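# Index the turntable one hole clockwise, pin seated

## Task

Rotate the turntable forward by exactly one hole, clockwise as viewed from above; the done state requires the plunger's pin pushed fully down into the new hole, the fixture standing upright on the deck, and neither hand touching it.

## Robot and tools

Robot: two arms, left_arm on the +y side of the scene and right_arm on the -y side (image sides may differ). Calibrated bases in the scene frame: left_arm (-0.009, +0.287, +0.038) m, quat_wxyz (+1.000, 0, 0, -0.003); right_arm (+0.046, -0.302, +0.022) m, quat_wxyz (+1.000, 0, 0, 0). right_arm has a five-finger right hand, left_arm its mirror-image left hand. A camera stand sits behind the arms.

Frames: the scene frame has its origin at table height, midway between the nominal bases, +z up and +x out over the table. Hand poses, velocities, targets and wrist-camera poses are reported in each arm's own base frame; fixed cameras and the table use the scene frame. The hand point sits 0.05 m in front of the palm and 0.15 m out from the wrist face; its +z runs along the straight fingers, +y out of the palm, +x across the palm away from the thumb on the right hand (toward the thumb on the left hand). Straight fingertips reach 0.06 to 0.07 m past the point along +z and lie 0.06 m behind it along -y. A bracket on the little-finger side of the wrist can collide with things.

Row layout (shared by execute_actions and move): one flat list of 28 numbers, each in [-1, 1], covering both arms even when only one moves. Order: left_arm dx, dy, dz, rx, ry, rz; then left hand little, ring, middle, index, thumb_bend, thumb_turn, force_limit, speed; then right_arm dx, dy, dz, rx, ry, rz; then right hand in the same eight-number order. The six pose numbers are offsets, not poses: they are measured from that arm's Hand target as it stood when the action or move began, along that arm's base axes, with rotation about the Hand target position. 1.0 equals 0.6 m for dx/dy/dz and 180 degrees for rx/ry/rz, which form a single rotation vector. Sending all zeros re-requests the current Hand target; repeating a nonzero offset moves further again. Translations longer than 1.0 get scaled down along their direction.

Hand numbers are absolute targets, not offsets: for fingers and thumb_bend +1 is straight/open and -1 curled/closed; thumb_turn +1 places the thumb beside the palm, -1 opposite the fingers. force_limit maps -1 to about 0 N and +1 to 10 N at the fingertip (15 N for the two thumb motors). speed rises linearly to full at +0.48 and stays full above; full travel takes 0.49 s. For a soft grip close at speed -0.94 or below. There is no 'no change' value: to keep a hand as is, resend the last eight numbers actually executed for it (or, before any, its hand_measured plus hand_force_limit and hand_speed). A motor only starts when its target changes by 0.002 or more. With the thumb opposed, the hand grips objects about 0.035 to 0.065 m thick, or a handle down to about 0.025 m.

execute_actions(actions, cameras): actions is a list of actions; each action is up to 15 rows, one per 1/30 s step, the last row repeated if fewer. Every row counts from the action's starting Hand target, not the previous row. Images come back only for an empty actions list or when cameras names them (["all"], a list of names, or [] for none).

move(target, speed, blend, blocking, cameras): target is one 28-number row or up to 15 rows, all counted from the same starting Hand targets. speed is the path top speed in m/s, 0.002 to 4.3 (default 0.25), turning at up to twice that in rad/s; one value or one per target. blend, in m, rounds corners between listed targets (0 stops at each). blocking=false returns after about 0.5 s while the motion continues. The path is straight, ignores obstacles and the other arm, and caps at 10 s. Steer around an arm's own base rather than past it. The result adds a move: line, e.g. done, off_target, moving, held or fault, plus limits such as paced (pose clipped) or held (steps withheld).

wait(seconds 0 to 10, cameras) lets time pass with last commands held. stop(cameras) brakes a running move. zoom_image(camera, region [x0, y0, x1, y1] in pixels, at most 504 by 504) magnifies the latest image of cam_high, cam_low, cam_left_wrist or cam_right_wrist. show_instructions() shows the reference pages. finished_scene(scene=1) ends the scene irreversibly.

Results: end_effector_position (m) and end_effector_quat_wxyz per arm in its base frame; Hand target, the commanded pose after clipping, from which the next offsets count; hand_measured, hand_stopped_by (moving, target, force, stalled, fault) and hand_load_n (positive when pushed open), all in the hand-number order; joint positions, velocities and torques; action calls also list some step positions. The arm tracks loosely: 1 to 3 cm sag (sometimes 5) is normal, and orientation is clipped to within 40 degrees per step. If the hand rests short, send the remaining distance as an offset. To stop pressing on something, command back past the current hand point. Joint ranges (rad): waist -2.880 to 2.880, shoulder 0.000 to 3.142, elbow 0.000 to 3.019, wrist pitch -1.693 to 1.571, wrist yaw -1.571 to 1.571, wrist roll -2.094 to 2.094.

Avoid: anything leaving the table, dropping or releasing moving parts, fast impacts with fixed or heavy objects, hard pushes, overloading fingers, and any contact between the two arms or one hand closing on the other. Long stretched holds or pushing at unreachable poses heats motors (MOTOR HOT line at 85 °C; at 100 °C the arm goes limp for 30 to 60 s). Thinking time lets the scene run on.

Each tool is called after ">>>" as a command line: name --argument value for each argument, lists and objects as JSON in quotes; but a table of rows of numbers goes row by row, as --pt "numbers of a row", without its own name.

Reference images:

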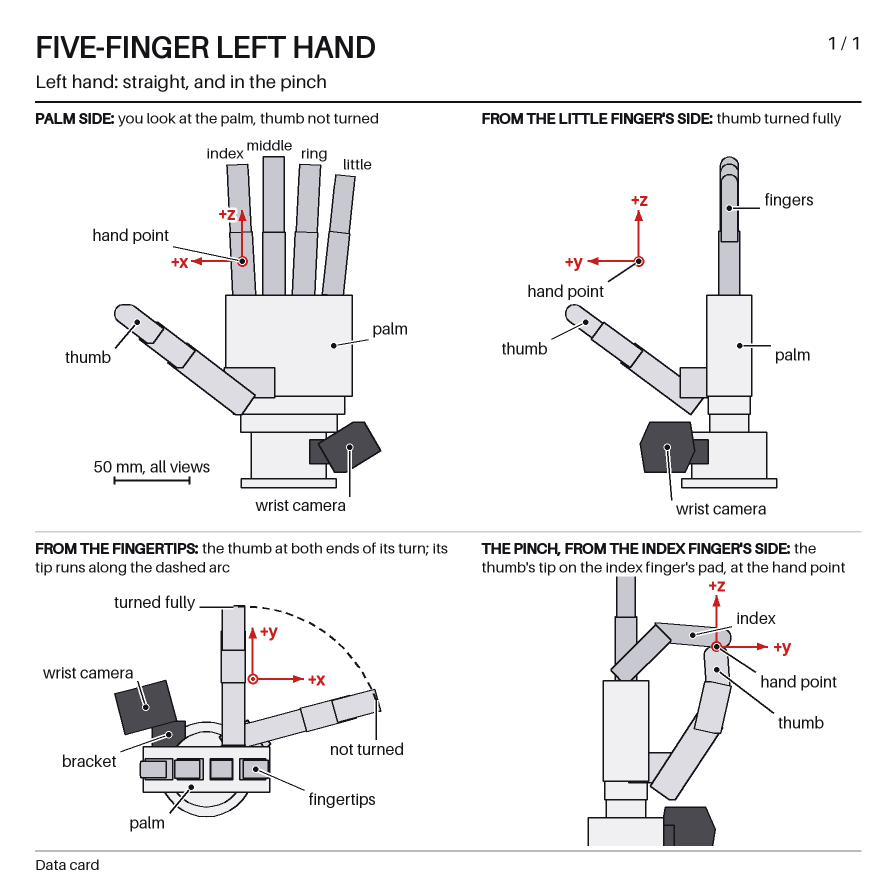

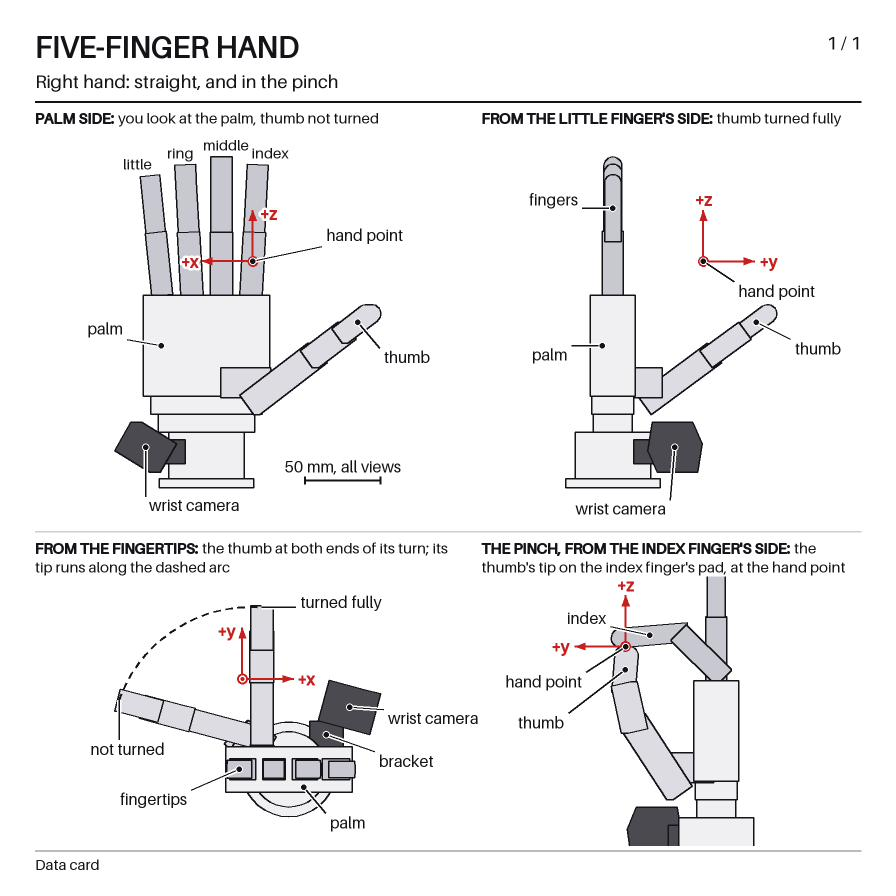

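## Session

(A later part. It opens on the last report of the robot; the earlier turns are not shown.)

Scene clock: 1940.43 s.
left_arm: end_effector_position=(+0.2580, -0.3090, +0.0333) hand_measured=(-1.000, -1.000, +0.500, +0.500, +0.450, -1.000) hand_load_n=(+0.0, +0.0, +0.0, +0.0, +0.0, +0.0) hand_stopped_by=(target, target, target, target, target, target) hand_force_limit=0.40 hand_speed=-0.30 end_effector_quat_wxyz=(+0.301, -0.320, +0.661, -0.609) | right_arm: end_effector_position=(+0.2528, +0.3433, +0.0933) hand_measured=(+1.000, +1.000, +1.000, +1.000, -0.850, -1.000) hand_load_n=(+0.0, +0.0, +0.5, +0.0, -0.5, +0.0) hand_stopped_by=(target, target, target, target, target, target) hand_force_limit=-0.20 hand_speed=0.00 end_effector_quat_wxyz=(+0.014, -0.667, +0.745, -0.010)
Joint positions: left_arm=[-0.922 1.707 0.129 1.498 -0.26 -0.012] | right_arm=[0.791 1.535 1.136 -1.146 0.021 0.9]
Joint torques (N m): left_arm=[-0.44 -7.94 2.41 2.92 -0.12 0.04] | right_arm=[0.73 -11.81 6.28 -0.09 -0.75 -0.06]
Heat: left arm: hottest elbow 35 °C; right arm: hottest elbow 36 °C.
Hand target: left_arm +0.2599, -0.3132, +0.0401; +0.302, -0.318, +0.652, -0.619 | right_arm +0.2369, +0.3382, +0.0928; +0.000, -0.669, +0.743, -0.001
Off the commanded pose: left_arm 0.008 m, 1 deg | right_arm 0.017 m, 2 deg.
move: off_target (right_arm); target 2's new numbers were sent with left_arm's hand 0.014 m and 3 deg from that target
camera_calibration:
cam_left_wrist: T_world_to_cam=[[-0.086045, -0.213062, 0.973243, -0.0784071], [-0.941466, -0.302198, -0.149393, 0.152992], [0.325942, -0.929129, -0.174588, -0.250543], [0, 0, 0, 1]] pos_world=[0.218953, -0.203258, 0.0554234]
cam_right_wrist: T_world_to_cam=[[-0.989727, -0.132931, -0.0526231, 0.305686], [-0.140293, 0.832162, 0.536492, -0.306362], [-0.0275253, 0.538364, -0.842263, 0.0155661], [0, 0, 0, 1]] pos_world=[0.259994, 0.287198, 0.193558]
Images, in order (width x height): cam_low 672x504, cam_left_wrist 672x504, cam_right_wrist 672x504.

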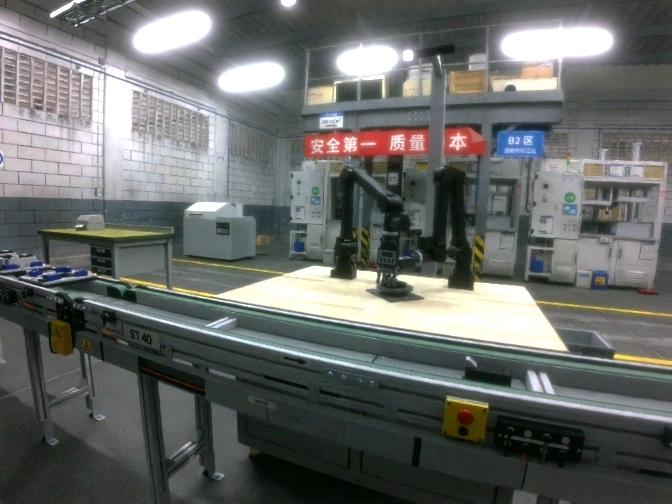

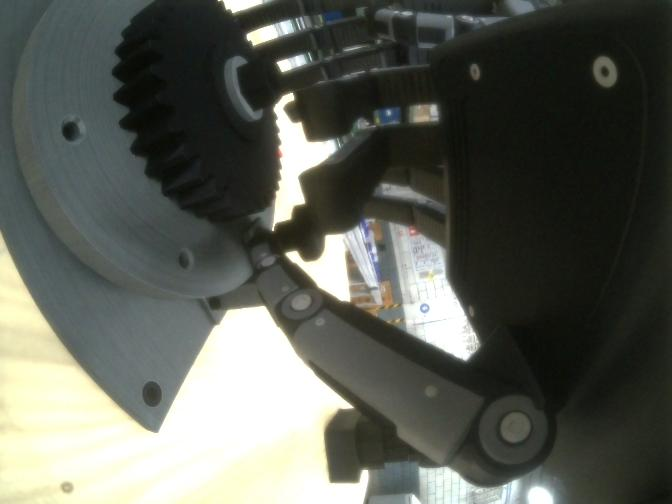

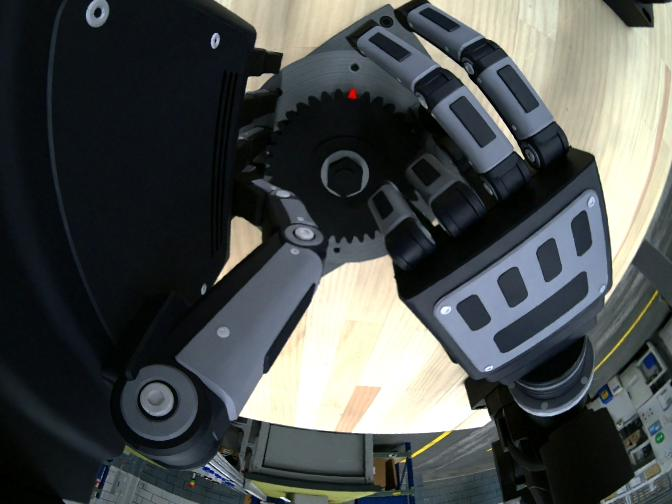

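>>> move --target '[0,0,0,0,0,0,-1,-1,0.5,0.5,0.45,-1,0.4,-0.3,0,0.0038,0,0,0,-0.039,1,1,1,1,-0.85,-1,-0.2,0]' --speed 0.06 --cameras '["cam_right_wrist","cam_left_wrist","cam_low"]'

Scene clock: 1958.63 s.
left_arm: end_effector_position=(+0.2580, -0.3090, +0.0333) hand_measured=(-1.000, -1.000, +0.500, +0.500, +0.450, -1.000) hand_load_n=(+0.0, +0.0, -0.5, +0.0, +0.0, +0.0) hand_stopped_by=(target, target, target, target, target, target) hand_force_limit=0.40 hand_speed=-0.30 end_effector_quat_wxyz=(+0.301, -0.320, +0.661, -0.609) | right_arm: end_effector_position=(+0.2546, +0.3463, +0.0951) hand_measured=(+1.000, +1.000, +1.000, +1.000, -0.850, -1.000) hand_load_n=(+0.0, +0.0, +1.0, -0.5, +0.0, +0.0) hand_stopped_by=(target, target, target, target, target, target) hand_force_limit=-0.20 hand_speed=0.00 end_effector_quat_wxyz=(+0.017, -0.619, +0.785, -0.009)
Joint positions: left_arm=[-0.922 1.707 0.129 1.498 -0.26 -0.012] | right_arm=[0.791 1.517 1.121 -1.143 0.023 1.026]
Joint torques (N m): left_arm=[-0.73 -8.06 2.48 2.8 -0.13 0.05] | right_arm=[0.38 -11.22 6.02 -0.06 -0.81 -0.07]
Heat: left arm: hottest elbow 34 °C; right arm: hottest elbow 36 °C.
Hand target: left_arm +0.2599, -0.3132, +0.0401; +0.302, -0.318, +0.652, -0.619 | right_arm +0.2369, +0.3405, +0.0929; +0.000, -0.623, +0.783, -0.001
Off the commanded pose: left_arm 0.008 m, 1 deg | right_arm 0.019 m, 2 deg.
move: off_target (right_arm)
camera_calibration:
cam_left_wrist: T_world_to_cam=[[-0.086045, -0.213062, 0.973243, -0.0784071], [-0.941466, -0.302198, -0.149393, 0.152992], [0.325942, -0.929129, -0.174588, -0.250543], [0, 0, 0, 1]] pos_world=[0.218953, -0.203258, 0.0554234]
cam_right_wrist: T_world_to_cam=[[-0.998335, -0.00804545, -0.0571248, 0.267296], [-0.0377745, 0.839584, 0.541915, -0.338821], [0.0436012, 0.54317, -0.83849, -0.00456008], [0, 0, 0, 1]] pos_world=[0.25425, 0.289096, 0.195058]
Images, in order (width x height): cam_low 672x504, cam_left_wrist 672x504, cam_right_wrist 672x504.

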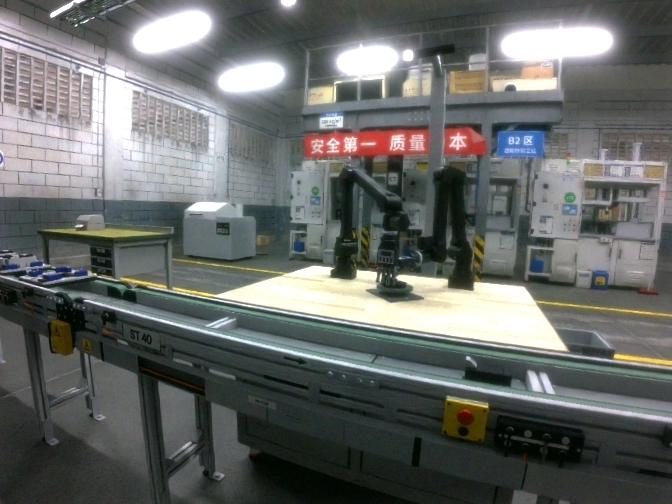

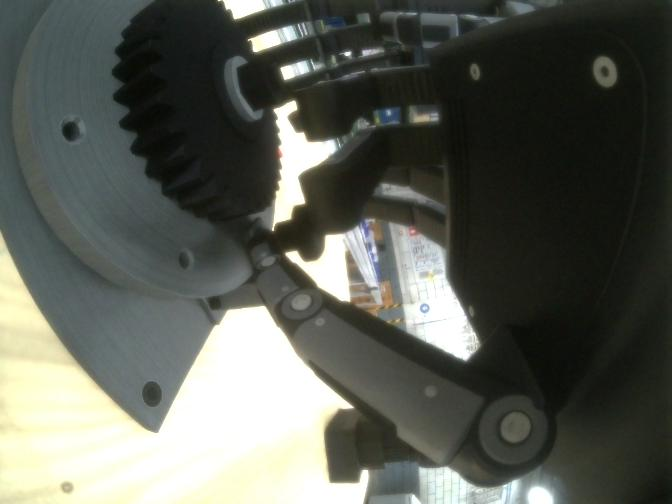

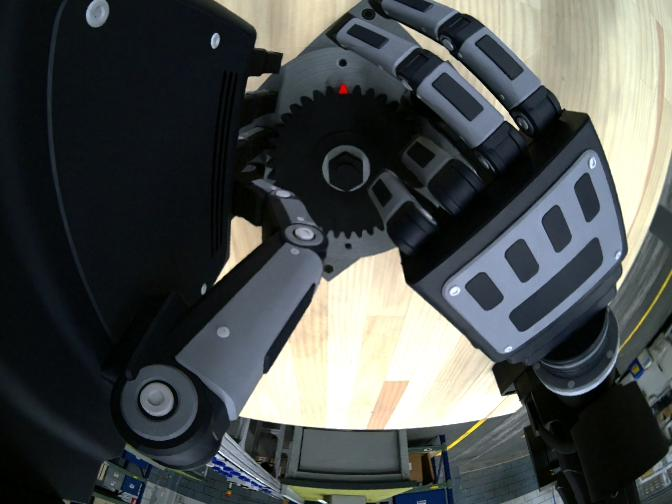

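>>> zoom_image --camera "cam_right_wrist" --region '[220, 40, 480, 290]'

Scaled by 1.938 from the camera's 672x504 image, which has a finer 960x720 frame.

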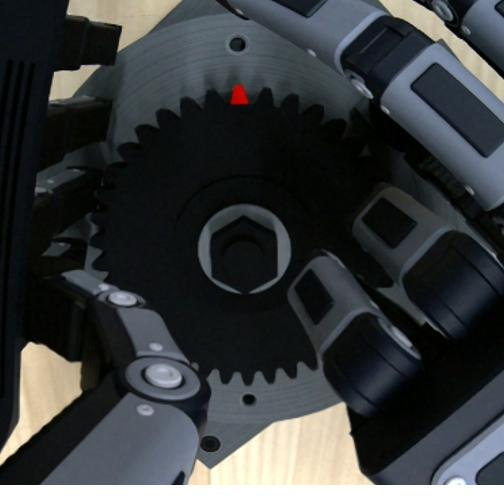

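>>> zoom_image --camera "cam_left_wrist" --region '[100, 150, 360, 345]'

>>> zoom_image --camera "cam_low" --region '[360, 240, 430, 305]'

Scaled by 1.938 from the camera's 672x504 image, which has a finer 960x720 frame.

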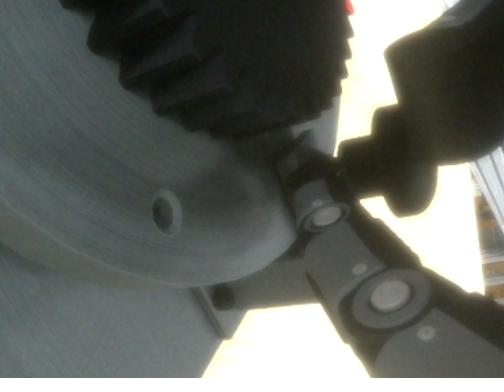

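Scaled by 7.200.

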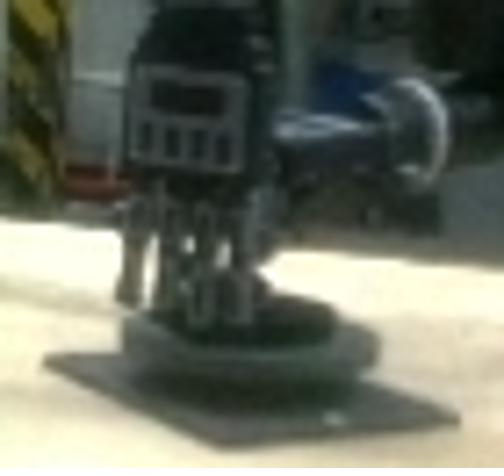

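>>> move --pt "0 0 0.083 0 0 0 -1 -1 0.5 0.5 0.45 -1 0.4 -0.3 0 0 0 0 0 0 1 1 1 1 -0.85 -1 -0.2 0" --pt "-0.105 0.082 0.1 0 0 0 -1 -1 0.5 0.5 0.45 -1 0.4 -0.3 0 0 0 0 0 0 1 1 1 1 -0.85 -1 -0.2 0" --speed 0.1 --blend 0.01 --cameras '["cam_right_wrist","cam_left_wrist","cam_high"]'

Scene clock: 1988.23 s.
left_arm: end_effector_position=(+0.2124, -0.2737, +0.0952) hand_measured=(-1.000, -1.000, +0.500, +0.500, +0.450, -1.000) hand_load_n=(+0.0, +0.0, +0.0, +0.0, +0.0, +0.0) hand_stopped_by=(target, target, target, target, target, target) hand_force_limit=0.40 hand_speed=-0.30 end_effector_quat_wxyz=(+0.306, -0.316, +0.646, -0.623) | right_arm: end_effector_position=(+0.2541, +0.3457, +0.0950) hand_measured=(+1.000, +1.000, +1.000, +1.000, -0.850, -1.000) hand_load_n=(+0.0, +0.0, +1.0, +0.0, +0.0, +0.0) hand_stopped_by=(target, target, target, target, target, target) hand_force_limit=-0.20 hand_speed=0.00 end_effector_quat_wxyz=(+0.017, -0.619, +0.785, -0.010)
Joint positions: left_arm=[-1.025 0.983 -0.001 0.946 -0.366 -0.012] | right_arm=[0.791 1.515 1.119 -1.143 0.023 1.026]
Joint torques (N m): left_arm=[0.15 -1.26 7.79 2.66 0.05 0.08] | right_arm=[0.97 -11.34 6.16 -0.06 -0.82 -0.06]
Heat: left arm: hottest elbow 33 °C; right arm: hottest elbow 36 °C.
Hand target: left_arm +0.2166, -0.2752, +0.1001; +0.309, -0.318, +0.640, -0.627 (not the last commanded pose) | right_arm +0.2368, +0.3404, +0.0927; +0.000, -0.623, +0.782, -0.001
Off the commanded pose: left_arm 0.019 m, 1 deg | right_arm 0.018 m, 2 deg.
move: held (left_arm; a check stopped the path), off_target (right_arm); limits=held
pose unreachable (left arm): on one or more control steps of this call, first in action 0 (counted from 0), this arm could not follow its commanded pose, so it was not sent that pose on those steps. It may still have moved: this result reports where it is.
cause: moving toward the commanded pose would bring two parts of the arm too close to each other (joints 2 (shoulder) and 3 (elbow) lie between them).
camera_calibration:
cam_left_wrist: T_world_to_cam=[[-0.113231, -0.183363, 0.976502, -0.121487], [-0.936066, -0.309815, -0.166717, 0.128494], [0.333105, -0.932948, -0.13656, -0.198316], [0, 0, 0, 1]] pos_world=[0.172583, -0.167486, 0.112972]
cam_right_wrist: T_world_to_cam=[[-0.998334, -0.00807972, -0.057123, 0.266895], [-0.0377805, 0.839855, 0.541494, -0.338272], [0.0435999, 0.54275, -0.838762, -0.00412644], [0, 0, 0, 1]] pos_world=[0.25385, 0.288496, 0.194957]
Images, in order (width x height): cam_high 672x504, cam_left_wrist 672x504, cam_right_wrist 672x504.

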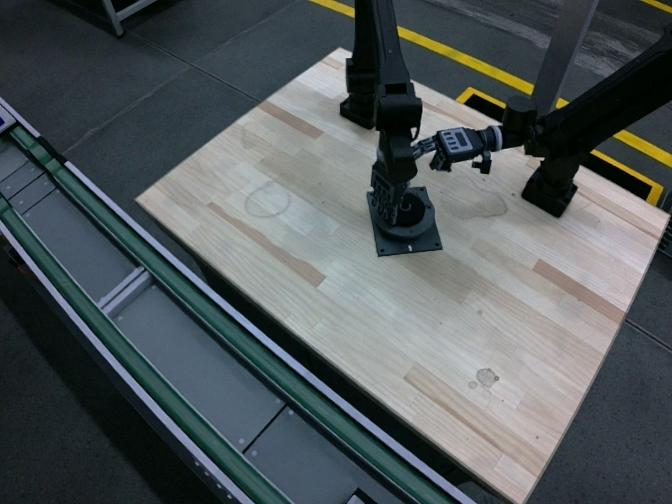

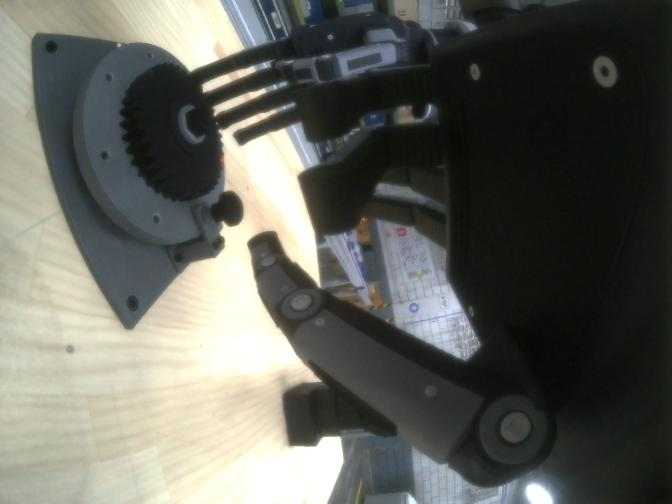

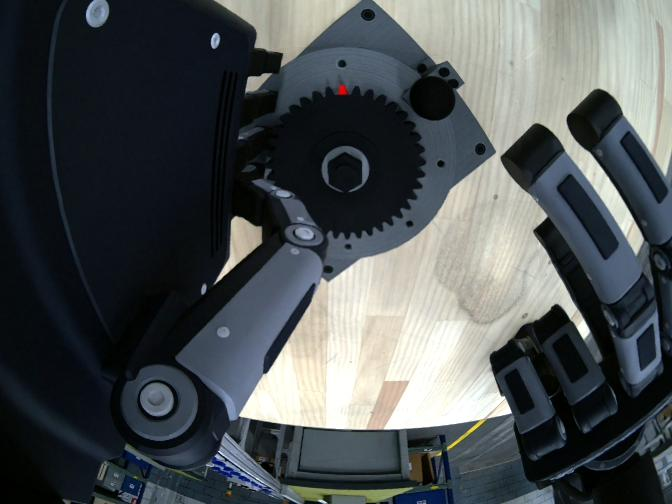

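Great view now.

>>> zoom_image --camera "cam_right_wrist" --region '[300, 0, 510, 210]'

>>> zoom_image --camera "cam_left_wrist" --region '[60, 100, 280, 290]'

Scaled by 2.400 from the camera's 672x504 image, which has a finer 960x720 frame.

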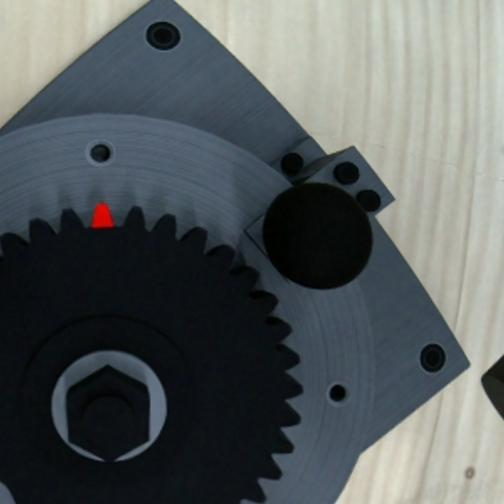

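Scaled by 2.291 from the camera's 672x504 image, which has a finer 960x720 frame.

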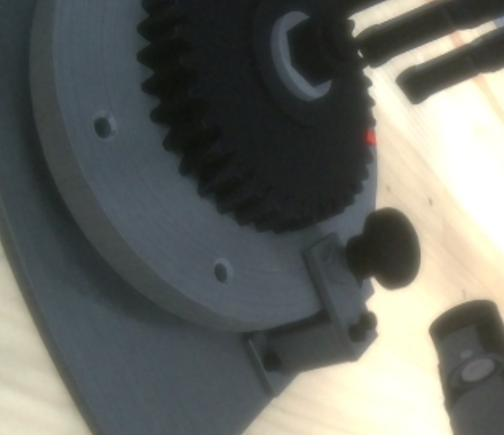

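>>> move --target '[0,0,0,0,0,0,-1,-1,0.5,0.5,0.45,-1,0.4,-0.3,-0.0068,0.0097,0,0,0,-0.05,1,1,1,1,-0.85,-1,-0.2,0]' --speed 0.06 --cameras '["cam_right_wrist","cam_left_wrist"]'

>>> zoom_image --camera "cam_right_wrist" --region '[250, 0, 500, 250]'

Scene clock: 2037.73 s.
left_arm: end_effector_position=(+0.2124, -0.2738, +0.0952) hand_measured=(-1.000, -1.000, +0.500, +0.500, +0.450, -1.000) hand_load_n=(+0.0, +0.5, +0.0, +0.0, +0.0, +0.0) hand_stopped_by=(target, target, target, target, target, target) hand_force_limit=0.40 hand_speed=-0.30 end_effector_quat_wxyz=(+0.306, -0.316, +0.646, -0.623) | right_arm: end_effector_position=(+0.2571, +0.3472, +0.0967) hand_measured=(+1.000, +1.000, +1.000, +1.000, -0.850, -1.000) hand_load_n=(+0.0, +0.0, +1.0, +0.0, +0.0, +0.0) hand_stopped_by=(target, target, target, target, target, target) hand_force_limit=-0.20 hand_speed=0.00 end_effector_quat_wxyz=(+0.019, -0.549, +0.836, -0.010)
Joint positions: left_arm=[-1.025 0.983 -0.001 0.946 -0.366 -0.012] | right_arm=[0.791 1.491 1.096 -1.143 0.028 1.2]
Joint torques (N m): left_arm=[0.32 -0.91 7.98 2.67 0.02 0.06] | right_arm=[2.2 -11.11 5.91 -0.06 -1.01 -0.1]
Heat: left arm: hottest elbow 35 °C; right arm: hottest elbow 35 °C.
Hand target: left_arm +0.2165, -0.2752, +0.1001; +0.309, -0.318, +0.640, -0.628 | right_arm +0.2327, +0.3463, +0.0928; +0.000, -0.559, +0.829, -0.001
Off the commanded pose: left_arm 0.007 m, 1 deg | right_arm 0.025 m, 3 deg.
move: off_target (right_arm)
camera_calibration:
cam_left_wrist: T_world_to_cam=[[-0.113292, -0.183318, 0.976504, -0.121487], [-0.936196, -0.309428, -0.166704, 0.128548], [0.332718, -0.933086, -0.136566, -0.198365], [0, 0, 0, 1]] pos_world=[0.172583, -0.167586, 0.112972]
cam_right_wrist: T_world_to_cam=[[-0.984434, 0.165118, -0.0602094, 0.206563], [0.10605, 0.831253, 0.545685, -0.37479], [0.140152, 0.530806, -0.835824, -0.0246429], [0, 0, 0, 1]] pos_world=[0.246548, 0.290519, 0.196358]
Images, in order (width x height): cam_left_wrist 672x504, cam_right_wrist 672x504.

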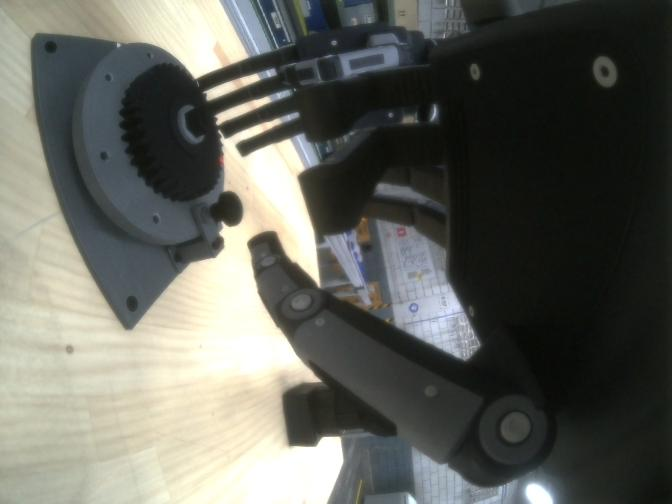

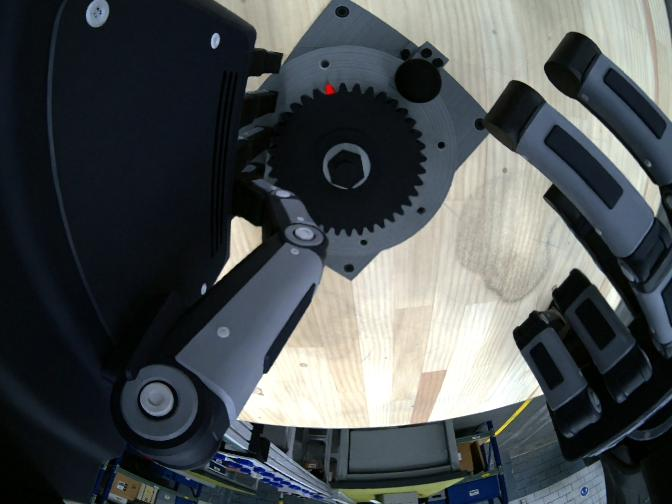

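Scaled by 2.016 from the camera's 672x504 image, which has a finer 960x720 frame.

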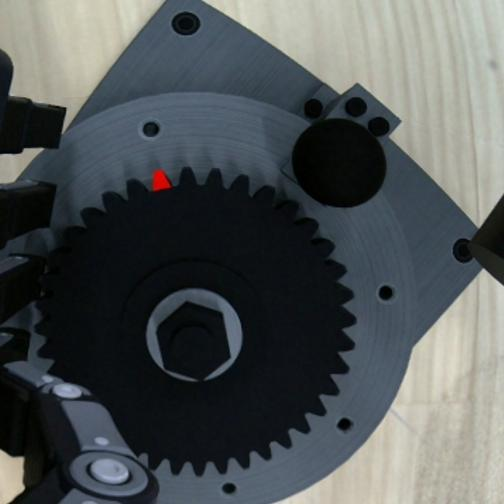

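>>> zoom_image --camera "cam_left_wrist" --region '[130, 160, 260, 280]'

Scaled by 3.877 from the camera's 672x504 image, which has a finer 960x720 frame.

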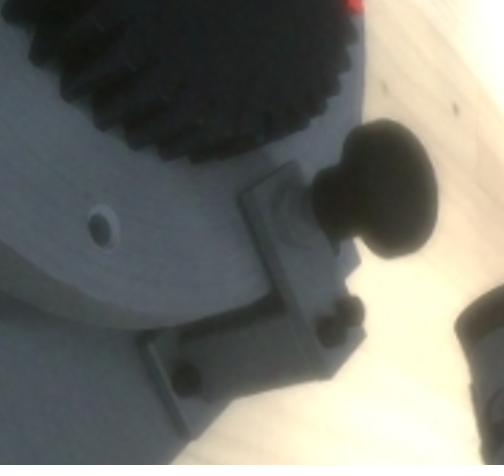

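>>> move --pt "0 0 0 0 0 0 -1 -1 0.5 0.5 0.45 -1 0.4 -0.3 -0.0338 0.0167 0 0 0 0 1 1 1 1 -0.85 -1 -0.2 0" --pt "0 0 0 0 0 0 -1 -1 0.5 0.5 0.45 -1 0.4 -0.3 -0.0263 0.0258 0 0 0 -0.056 1 1 1 1 -0.85 -1 -0.2 0" --speed 0.06 --blend 0.003 --cameras '["cam_right_wrist","cam_left_wrist"]'

>>> zoom_image --camera "cam_right_wrist" --region '[250, 0, 500, 250]'

Scene clock: 2109.73 s.
left_arm: end_effector_position=(+0.2124, -0.2738, +0.0952) hand_measured=(-1.000, -1.000, +0.500, +0.500, +0.450, -1.000) hand_load_n=(+0.0, +0.0, +0.0, +0.0, +0.0, +0.0) hand_stopped_by=(target, target, target, target, target, target) hand_force_limit=0.40 hand_speed=-0.30 end_effector_quat_wxyz=(+0.306, -0.316, +0.646, -0.623) | right_arm: end_effector_position=(+0.2611, +0.3522, +0.0966) hand_measured=(+1.000, +1.000, +1.000, +1.000, -0.850, -1.000) hand_load_n=(+0.0, +0.0, +1.5, +0.0, +0.0, +0.0) hand_stopped_by=(target, target, target, target, target, target) hand_force_limit=-0.20 hand_speed=0.00 end_effector_quat_wxyz=(+0.029, -0.457, +0.889, -0.019)
Joint positions: left_arm=[-1.025 0.983 -0.001 0.946 -0.366 -0.012] | right_arm=[0.812 1.466 1.069 -1.133 0.055 1.432]
Joint torques (N m): left_arm=[-0.26 -0.85 7.79 2.76 0 -0.01] | right_arm=[5.36 -10.75 5.87 -0.32 -2 -0.08]
Heat: left arm: hottest elbow 36 °C; right arm: hottest elbow 35 °C.
Hand target: left_arm +0.2165, -0.2752, +0.1001; +0.309, -0.318, +0.640, -0.628 | right_arm +0.2170, +0.3617, +0.0928; +0.000, -0.484, +0.875, -0.001
Off the commanded pose: left_arm 0.007 m, 1 deg | right_arm 0.045 m, 5 deg.
move: off_target (right_arm)
camera_calibration:
cam_left_wrist: T_world_to_cam=[[-0.113292, -0.183318, 0.976504, -0.121487], [-0.936196, -0.309428, -0.166704, 0.128548], [0.332718, -0.933086, -0.136566, -0.198365], [0, 0, 0, 1]] pos_world=[0.172583, -0.167586, 0.112972]
cam_right_wrist: T_world_to_cam=[[-0.926052, 0.367655, -0.0851941, 0.125574], [0.263762, 0.791965, 0.550655, -0.407128], [0.269922, 0.487464, -0.830374, -0.0471385], [0, 0, 0, 1]] pos_world=[0.236396, 0.299241, 0.195743]
Images, in order (width x height): cam_left_wrist 672x504, cam_right_wrist 672x504.

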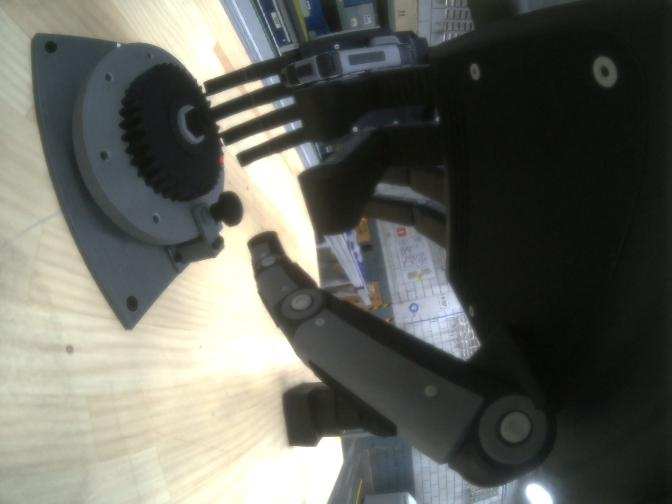

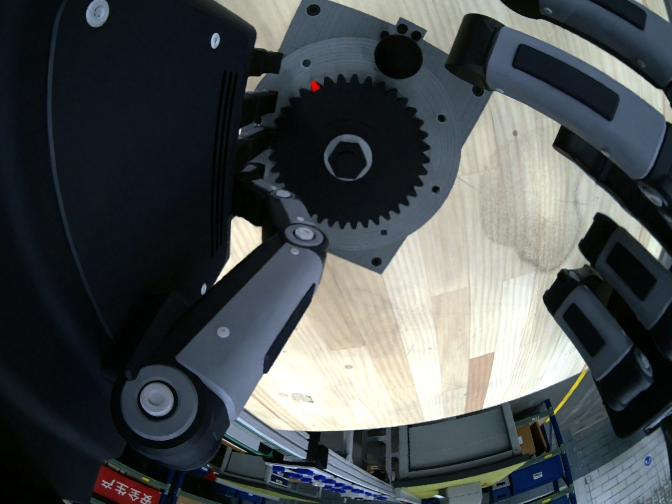

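Scaled by 2.016 from the camera's 672x504 image, which has a finer 960x720 frame.

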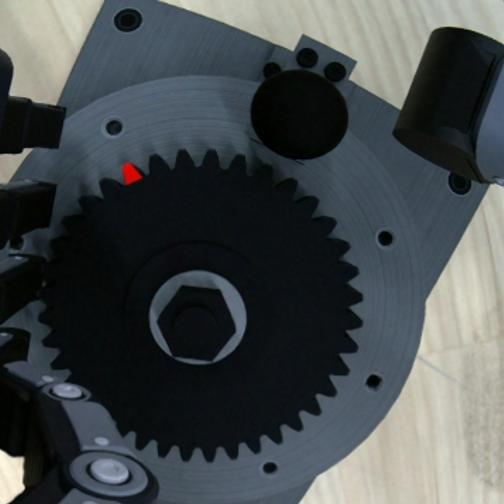

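>>> move --pt "0 0 0 0 0 0 -1 -1 0.5 0.5 0.45 -1 0.4 -0.3 0.1133 -0.0395 0 0 0 0 1 1 1 1 -0.85 -1 -0.2 0" --pt "0 0 0 0 0 0 -1 -1 0.5 0.5 0.45 -1 0.4 -0.3 0.1383 -0.0547 0 0 0 0.123 1 1 1 1 -0.85 -1 -0.2 0" --pt "0 0 0 0 0 0 -1 -1 0.5 0.5 0.45 -1 0.4 -0.3 0.1383 -0.0547 -0.0513 0 0 0.123 1 1 1 1 -0.85 -1 -0.2 0" --speed 0.1 --blend 0.008 --cameras '["cam_right_wrist","cam_left_wrist"]'

Scene clock: 2156.77 s.
left_arm: end_effector_position=(+0.2124, -0.2738, +0.0952) hand_measured=(-1.000, -1.000, +0.500, +0.500, +0.450, -1.000) hand_load_n=(+0.0, +0.0, +0.0, +0.0, +0.0, +0.0) hand_stopped_by=(target, target, target, target, target, target) hand_force_limit=0.40 hand_speed=-0.30 end_effector_quat_wxyz=(+0.306, -0.316, +0.646, -0.623) | right_arm: end_effector_position=(+0.2933, +0.3291, +0.0695) hand_measured=(+1.000, +1.000, +1.000, +1.000, -0.850, -1.000) hand_load_n=(+0.0, +0.0, +0.0, +0.0, +0.0, +0.0) hand_stopped_by=(target, target, target, target, target, target) hand_force_limit=-0.20 hand_speed=0.00 end_effector_quat_wxyz=(+0.003, -0.643, +0.766, -0.001)
Joint positions: left_arm=[-1.025 0.983 -0.001 0.946 -0.366 -0.012] | right_arm=[0.695 1.616 1.161 -1.11 0.003 0.87]
Joint torques (N m): left_arm=[0.56 -0.91 7.47 2.73 0 0.04] | right_arm=[-1.03 -9.88 8.36 0.87 -0.11 -0.18]
Heat: left arm: hottest elbow 36 °C; right arm: hottest elbow 35 °C.
Hand target: left_arm +0.2165, -0.2752, +0.1001; +0.309, -0.318, +0.640, -0.628 | right_arm +0.3001, +0.3289, +0.0620; +0.000, -0.643, +0.766, -0.001
Off the commanded pose: left_arm 0.007 m, 1 deg | right_arm 0.010 m, 0 deg.
move: done
camera_calibration:
cam_left_wrist: T_world_to_cam=[[-0.113292, -0.183318, 0.976504, -0.121487], [-0.936196, -0.309428, -0.166704, 0.128548], [0.332718, -0.933086, -0.136566, -0.198365], [0, 0, 0, 1]] pos_world=[0.172583, -0.167586, 0.112972]
cam_right_wrist: T_world_to_cam=[[-0.997348, -0.0683753, -0.0249404, 0.321797], [-0.0710323, 0.839755, 0.538299, -0.299007], [-0.0158626, 0.538643, -0.842385, 0.00082883], [0, 0, 0, 1]] pos_world=[0.299718, 0.272649, 0.169679]
Images, in order (width x height): cam_left_wrist 672x504, cam_right_wrist 672x504.

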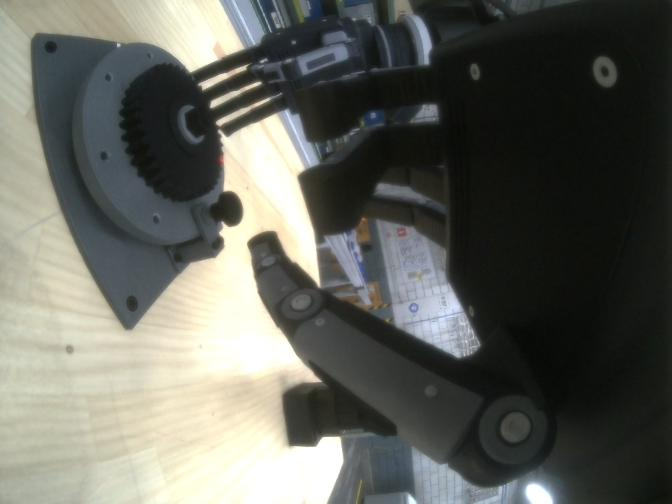

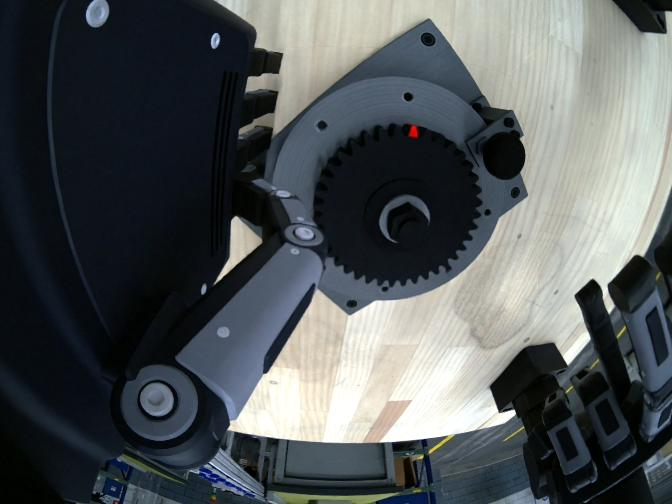

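>>> move --pt "0 0 0 0 0 0 -1 -1 0.5 0.5 0.45 -1 0.4 -0.3 -0.0608 0.0105 0 0 0 0 1 1 1 1 -0.85 -1 -0.2 0" --pt "0 0 0 0 0 0 -1 -1 0.5 0.5 0.45 -1 0.4 -0.3 -0.0645 0.0095 0 0 0 -0.0667 1 1 1 1 -0.85 -1 -0.2 0" --speed 0.07 --blend 0.003 --cameras '["cam_right_wrist","cam_left_wrist"]'

>>> zoom_image --camera "cam_right_wrist" --region '[280, 0, 530, 250]'

Scene clock: 2170.37 s.
left_arm: end_effector_position=(+0.2124, -0.2738, +0.0952) hand_measured=(-1.000, -1.000, +0.500, +0.500, +0.450, -1.000) hand_load_n=(+0.0, +0.0, +0.0, +0.0, +0.0, +0.0) hand_stopped_by=(target, target, target, target, target, target) hand_force_limit=0.40 hand_speed=-0.30 end_effector_quat_wxyz=(+0.306, -0.316, +0.646, -0.623) | right_arm: end_effector_position=(+0.2822, +0.3339, +0.0637) hand_measured=(+1.000, +1.000, +1.000, +1.000, -0.850, -1.000) hand_load_n=(+0.0, +0.0, +0.5, +0.0, +0.0, +0.0) hand_stopped_by=(target, target, target, target, target, target) hand_force_limit=-0.20 hand_speed=0.00 end_effector_quat_wxyz=(+0.013, -0.551, +0.835, -0.007)
Joint positions: left_arm=[-1.025 0.983 -0.001 0.946 -0.366 -0.012] | right_arm=[0.723 1.561 1.079 -1.066 0.018 1.127]
Joint torques (N m): left_arm=[0.56 -1.08 7.87 2.81 0.04 0.06] | right_arm=[2.14 -11.63 5.86 0.14 -0.65 -0.04]
Heat: left arm: hottest elbow 36 °C; right arm: hottest elbow 35 °C.
Hand target: left_arm +0.2165, -0.2752, +0.1001; +0.309, -0.318, +0.640, -0.628 | right_arm +0.2613, +0.3347, +0.0621; +0.000, -0.560, +0.829, -0.001
Off the commanded pose: left_arm 0.007 m, 1 deg | right_arm 0.021 m, 2 deg.
move: off_target (right_arm)
camera_calibration:
cam_left_wrist: T_world_to_cam=[[-0.113292, -0.183318, 0.976504, -0.121487], [-0.936196, -0.309428, -0.166704, 0.128548], [0.332718, -0.933086, -0.136566, -0.198365], [0, 0, 0, 1]] pos_world=[0.172583, -0.167586, 0.112972]
cam_right_wrist: T_world_to_cam=[[-0.985939, 0.160324, -0.0471292, 0.232748], [0.10948, 0.832786, 0.542662, -0.349631], [0.12625, 0.529871, -0.838628, -0.0442807], [0, 0, 0, 1]] pos_world=[0.273343, 0.277315, 0.163565]
Images, in order (width x height): cam_left_wrist 672x504, cam_right_wrist 672x504.

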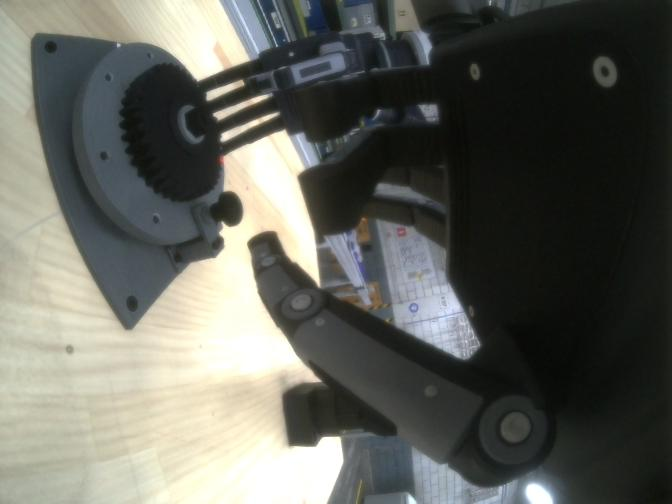

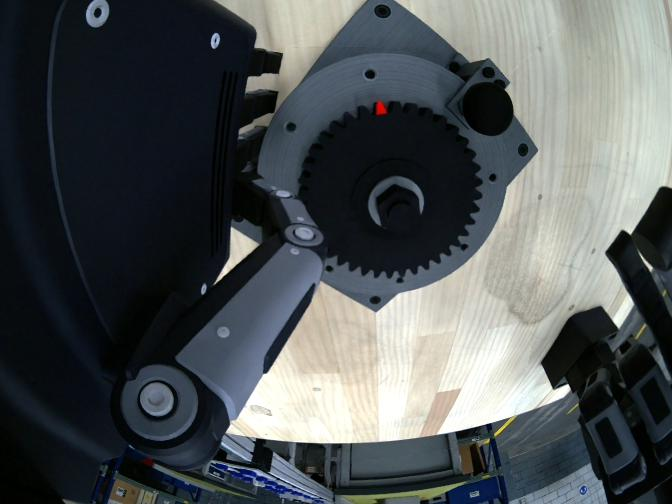

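Scaled by 2.016 from the camera's 672x504 image, which has a finer 960x720 frame.

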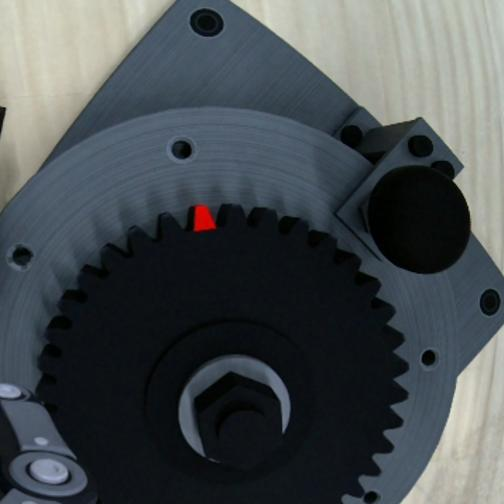

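>>> move --pt "0 0 0 0 0 0 -1 -1 0.5 0.5 0.45 -1 0.4 -0.3 0.0603 -0.0233 0 0 0 0 1 1 1 1 -0.85 -1 -0.2 0" --pt "0 0 0 0 0 0 -1 -1 0.5 0.5 0.45 -1 0.4 -0.3 0.0657 -0.0067 0.0882 0 0 0.0778 1 1 1 1 -0.85 -1 -0.2 0" --pt "0 0 0 0 0 0 -1 -1 0.5 0.5 0.45 -1 0.4 -0.3 -0.0035 0.0032 0.0882 0 0 0.0778 1 1 1 1 -0.85 -1 -0.2 0" --pt "0 0 0 0 0 0 -1 -1 0.5 0.5 0.45 -1 0.4 -0.3 -0.0035 0.0032 0.0465 0 0 0.0778 1 1 1 1 -0.85 -1 -0.2 0" --speed 0.12 --blend 0.008 --cameras '["cam_right_wrist","cam_low"]'

Scene clock: 2262.77 s.
left_arm: end_effector_position=(+0.2124, -0.2738, +0.0952) hand_measured=(-1.000, -1.000, +0.500, +0.500, +0.450, -1.000) hand_load_n=(+0.0, +0.0, +0.0, +0.0, +0.0, +0.0) hand_stopped_by=(target, target, target, target, target, target) hand_force_limit=0.40 hand_speed=-0.30 end_effector_quat_wxyz=(+0.306, -0.316, +0.646, -0.623) | right_arm: end_effector_position=(+0.2613, +0.3352, +0.0949) hand_measured=(+1.000, +1.000, +1.000, +1.000, -0.850, -1.000) hand_load_n=(+0.0, +0.0, -0.5, +0.0, +0.0, +0.0) hand_stopped_by=(target, target, target, target, target, target) hand_force_limit=-0.20 hand_speed=0.00 end_effector_quat_wxyz=(-0.001, -0.659, +0.752, -0.001)
Joint positions: left_arm=[-1.025 0.983 -0.001 0.946 -0.366 -0.012] | right_arm=[0.755 1.552 1.156 -1.178 0.003 0.886]
Joint torques (N m): left_arm=[0.21 -1.08 7.79 2.63 0.03 0.04] | right_arm=[0.26 -10.4 7.02 1.17 -0.11 0.02]
Heat: left arm: hottest elbow 36 °C; right arm: hottest elbow 35 °C.
Hand target: left_arm +0.2165, -0.2752, +0.1001; +0.309, -0.318, +0.640, -0.628 | right_arm +0.2592, +0.3366, +0.0900; +0.000, -0.657, +0.754, -0.001
Off the commanded pose: left_arm 0.007 m, 1 deg | right_arm 0.005 m, 0 deg.
move: done
camera_calibration:
cam_right_wrist: T_world_to_cam=[[-0.993467, -0.112607, -0.0184991, 0.30404], [-0.105013, 0.838678, 0.534407, -0.310522], [-0.0446634, 0.532859, -0.845025, 0.0280603], [0, 0, 0, 1]] pos_world=[0.270698, 0.279713, 0.195282]
Images, in order (width x height): cam_low 672x504, cam_right_wrist 672x504.

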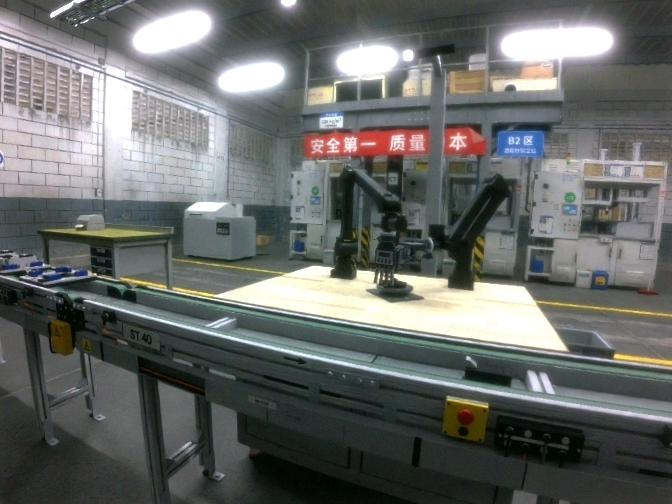

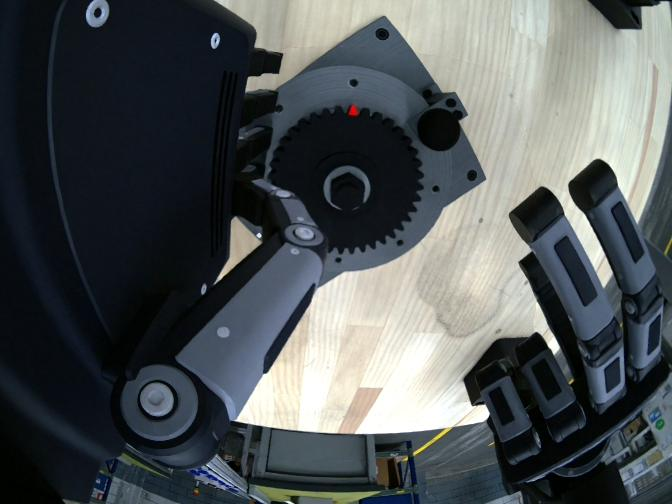

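>>> move --pt "0 0 0 0 0 0 -1 -1 0.5 0.5 0.45 -1 0.4 -0.3 0 0 -0.0467 0 0 0 1 1 1 1 -0.85 -1 -0.2 0" --pt "0 0 0 0 0 0 -1 -1 0.5 0.5 0.45 -1 0.4 -0.3 0.0035 -0.0022 -0.0467 0 0 -0.0778 1 1 1 1 -0.85 -1 -0.2 0" --speed 0.06 --blend 0.003 --cameras '["cam_right_wrist","cam_left_wrist"]'

>>> zoom_image --camera "cam_right_wrist" --region '[250, 0, 500, 250]'

Scene clock: 2271.60 s.
left_arm: end_effector_position=(+0.2124, -0.2738, +0.0952) hand_measured=(-1.000, -1.000, +0.500, +0.500, +0.450, -1.000) hand_load_n=(+0.0, +0.0, +0.0, +0.0, +0.0, +0.0) hand_stopped_by=(target, target, target, target, target, target) hand_force_limit=0.40 hand_speed=-0.30 end_effector_quat_wxyz=(+0.306, -0.316, +0.646, -0.623) | right_arm: end_effector_position=(+0.2669, +0.3434, +0.0921) hand_measured=(+1.000, +1.000, +1.000, +1.000, -0.850, -1.000) hand_load_n=(+0.0, +0.0, -2.0, +0.0, +0.0, +0.0) hand_stopped_by=(target, target, target, target, target, target) hand_force_limit=-0.20 hand_speed=0.00 end_effector_quat_wxyz=(+0.025, -0.567, +0.823, +0.004)
Joint positions: left_arm=[-1.025 0.983 -0.001 0.946 -0.366 -0.012] | right_arm=[0.755 1.505 1.093 -1.108 0 1.119]
Joint torques (N m): left_arm=[-0.09 -0.91 7.69 2.74 0.02 0.02] | right_arm=[-0.44 -7.41 5.05 1.46 0.03 0.01]
Heat: left arm: hottest elbow 36 °C; right arm: hottest elbow 34 °C.
Hand target: left_arm +0.2165, -0.2752, +0.1001; +0.309, -0.318, +0.640, -0.628 | right_arm +0.2613, +0.3353, +0.0620; +0.000, -0.560, +0.829, -0.001
Off the commanded pose: left_arm 0.007 m, 1 deg | right_arm 0.032 m, 3 deg.
move: off_target (right_arm)
camera_calibration:
cam_left_wrist: T_world_to_cam=[[-0.113292, -0.183318, 0.976504, -0.121487], [-0.936196, -0.309428, -0.166704, 0.128548], [0.332718, -0.933086, -0.136566, -0.198365], [0, 0, 0, 1]] pos_world=[0.172583, -0.167586, 0.112972]
cam_right_wrist: T_world_to_cam=[[-0.991283, 0.121497, -0.0509556, 0.232512], [0.0711097, 0.818982, 0.569396, -0.358778], [0.110912, 0.560809, -0.820483, -0.0317564], [0, 0, 0, 1]] pos_world=[0.25952, 0.283392, 0.190079]
Images, in order (width x height): cam_left_wrist 672x504, cam_right_wrist 672x504.

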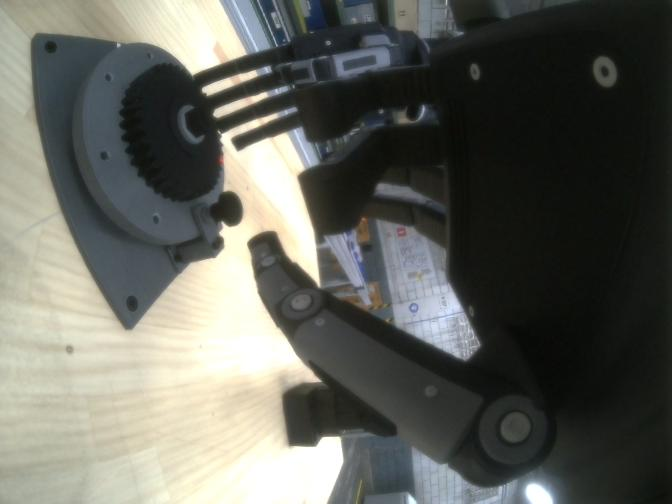

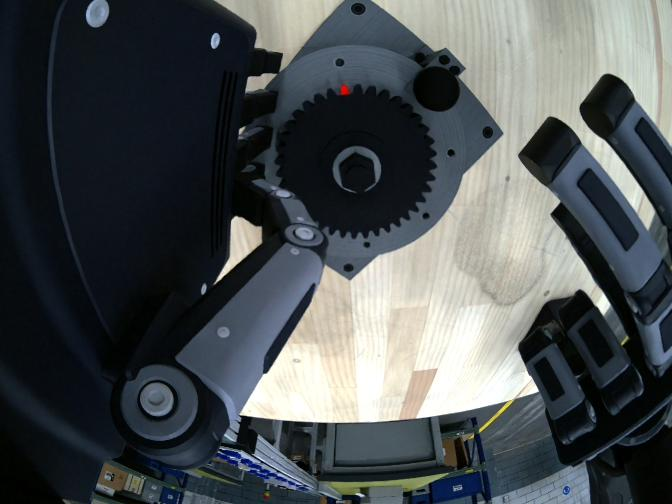

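Scaled by 2.016 from the camera's 672x504 image, which has a finer 960x720 frame.

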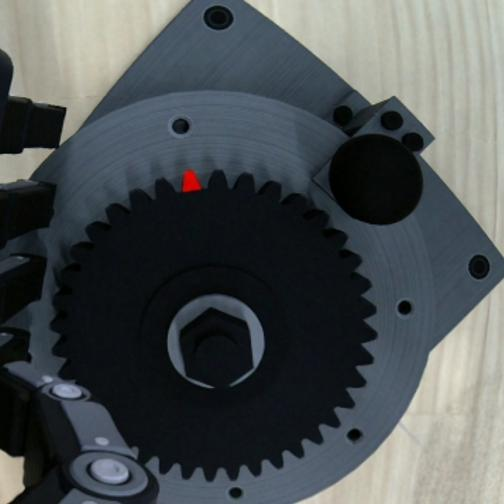

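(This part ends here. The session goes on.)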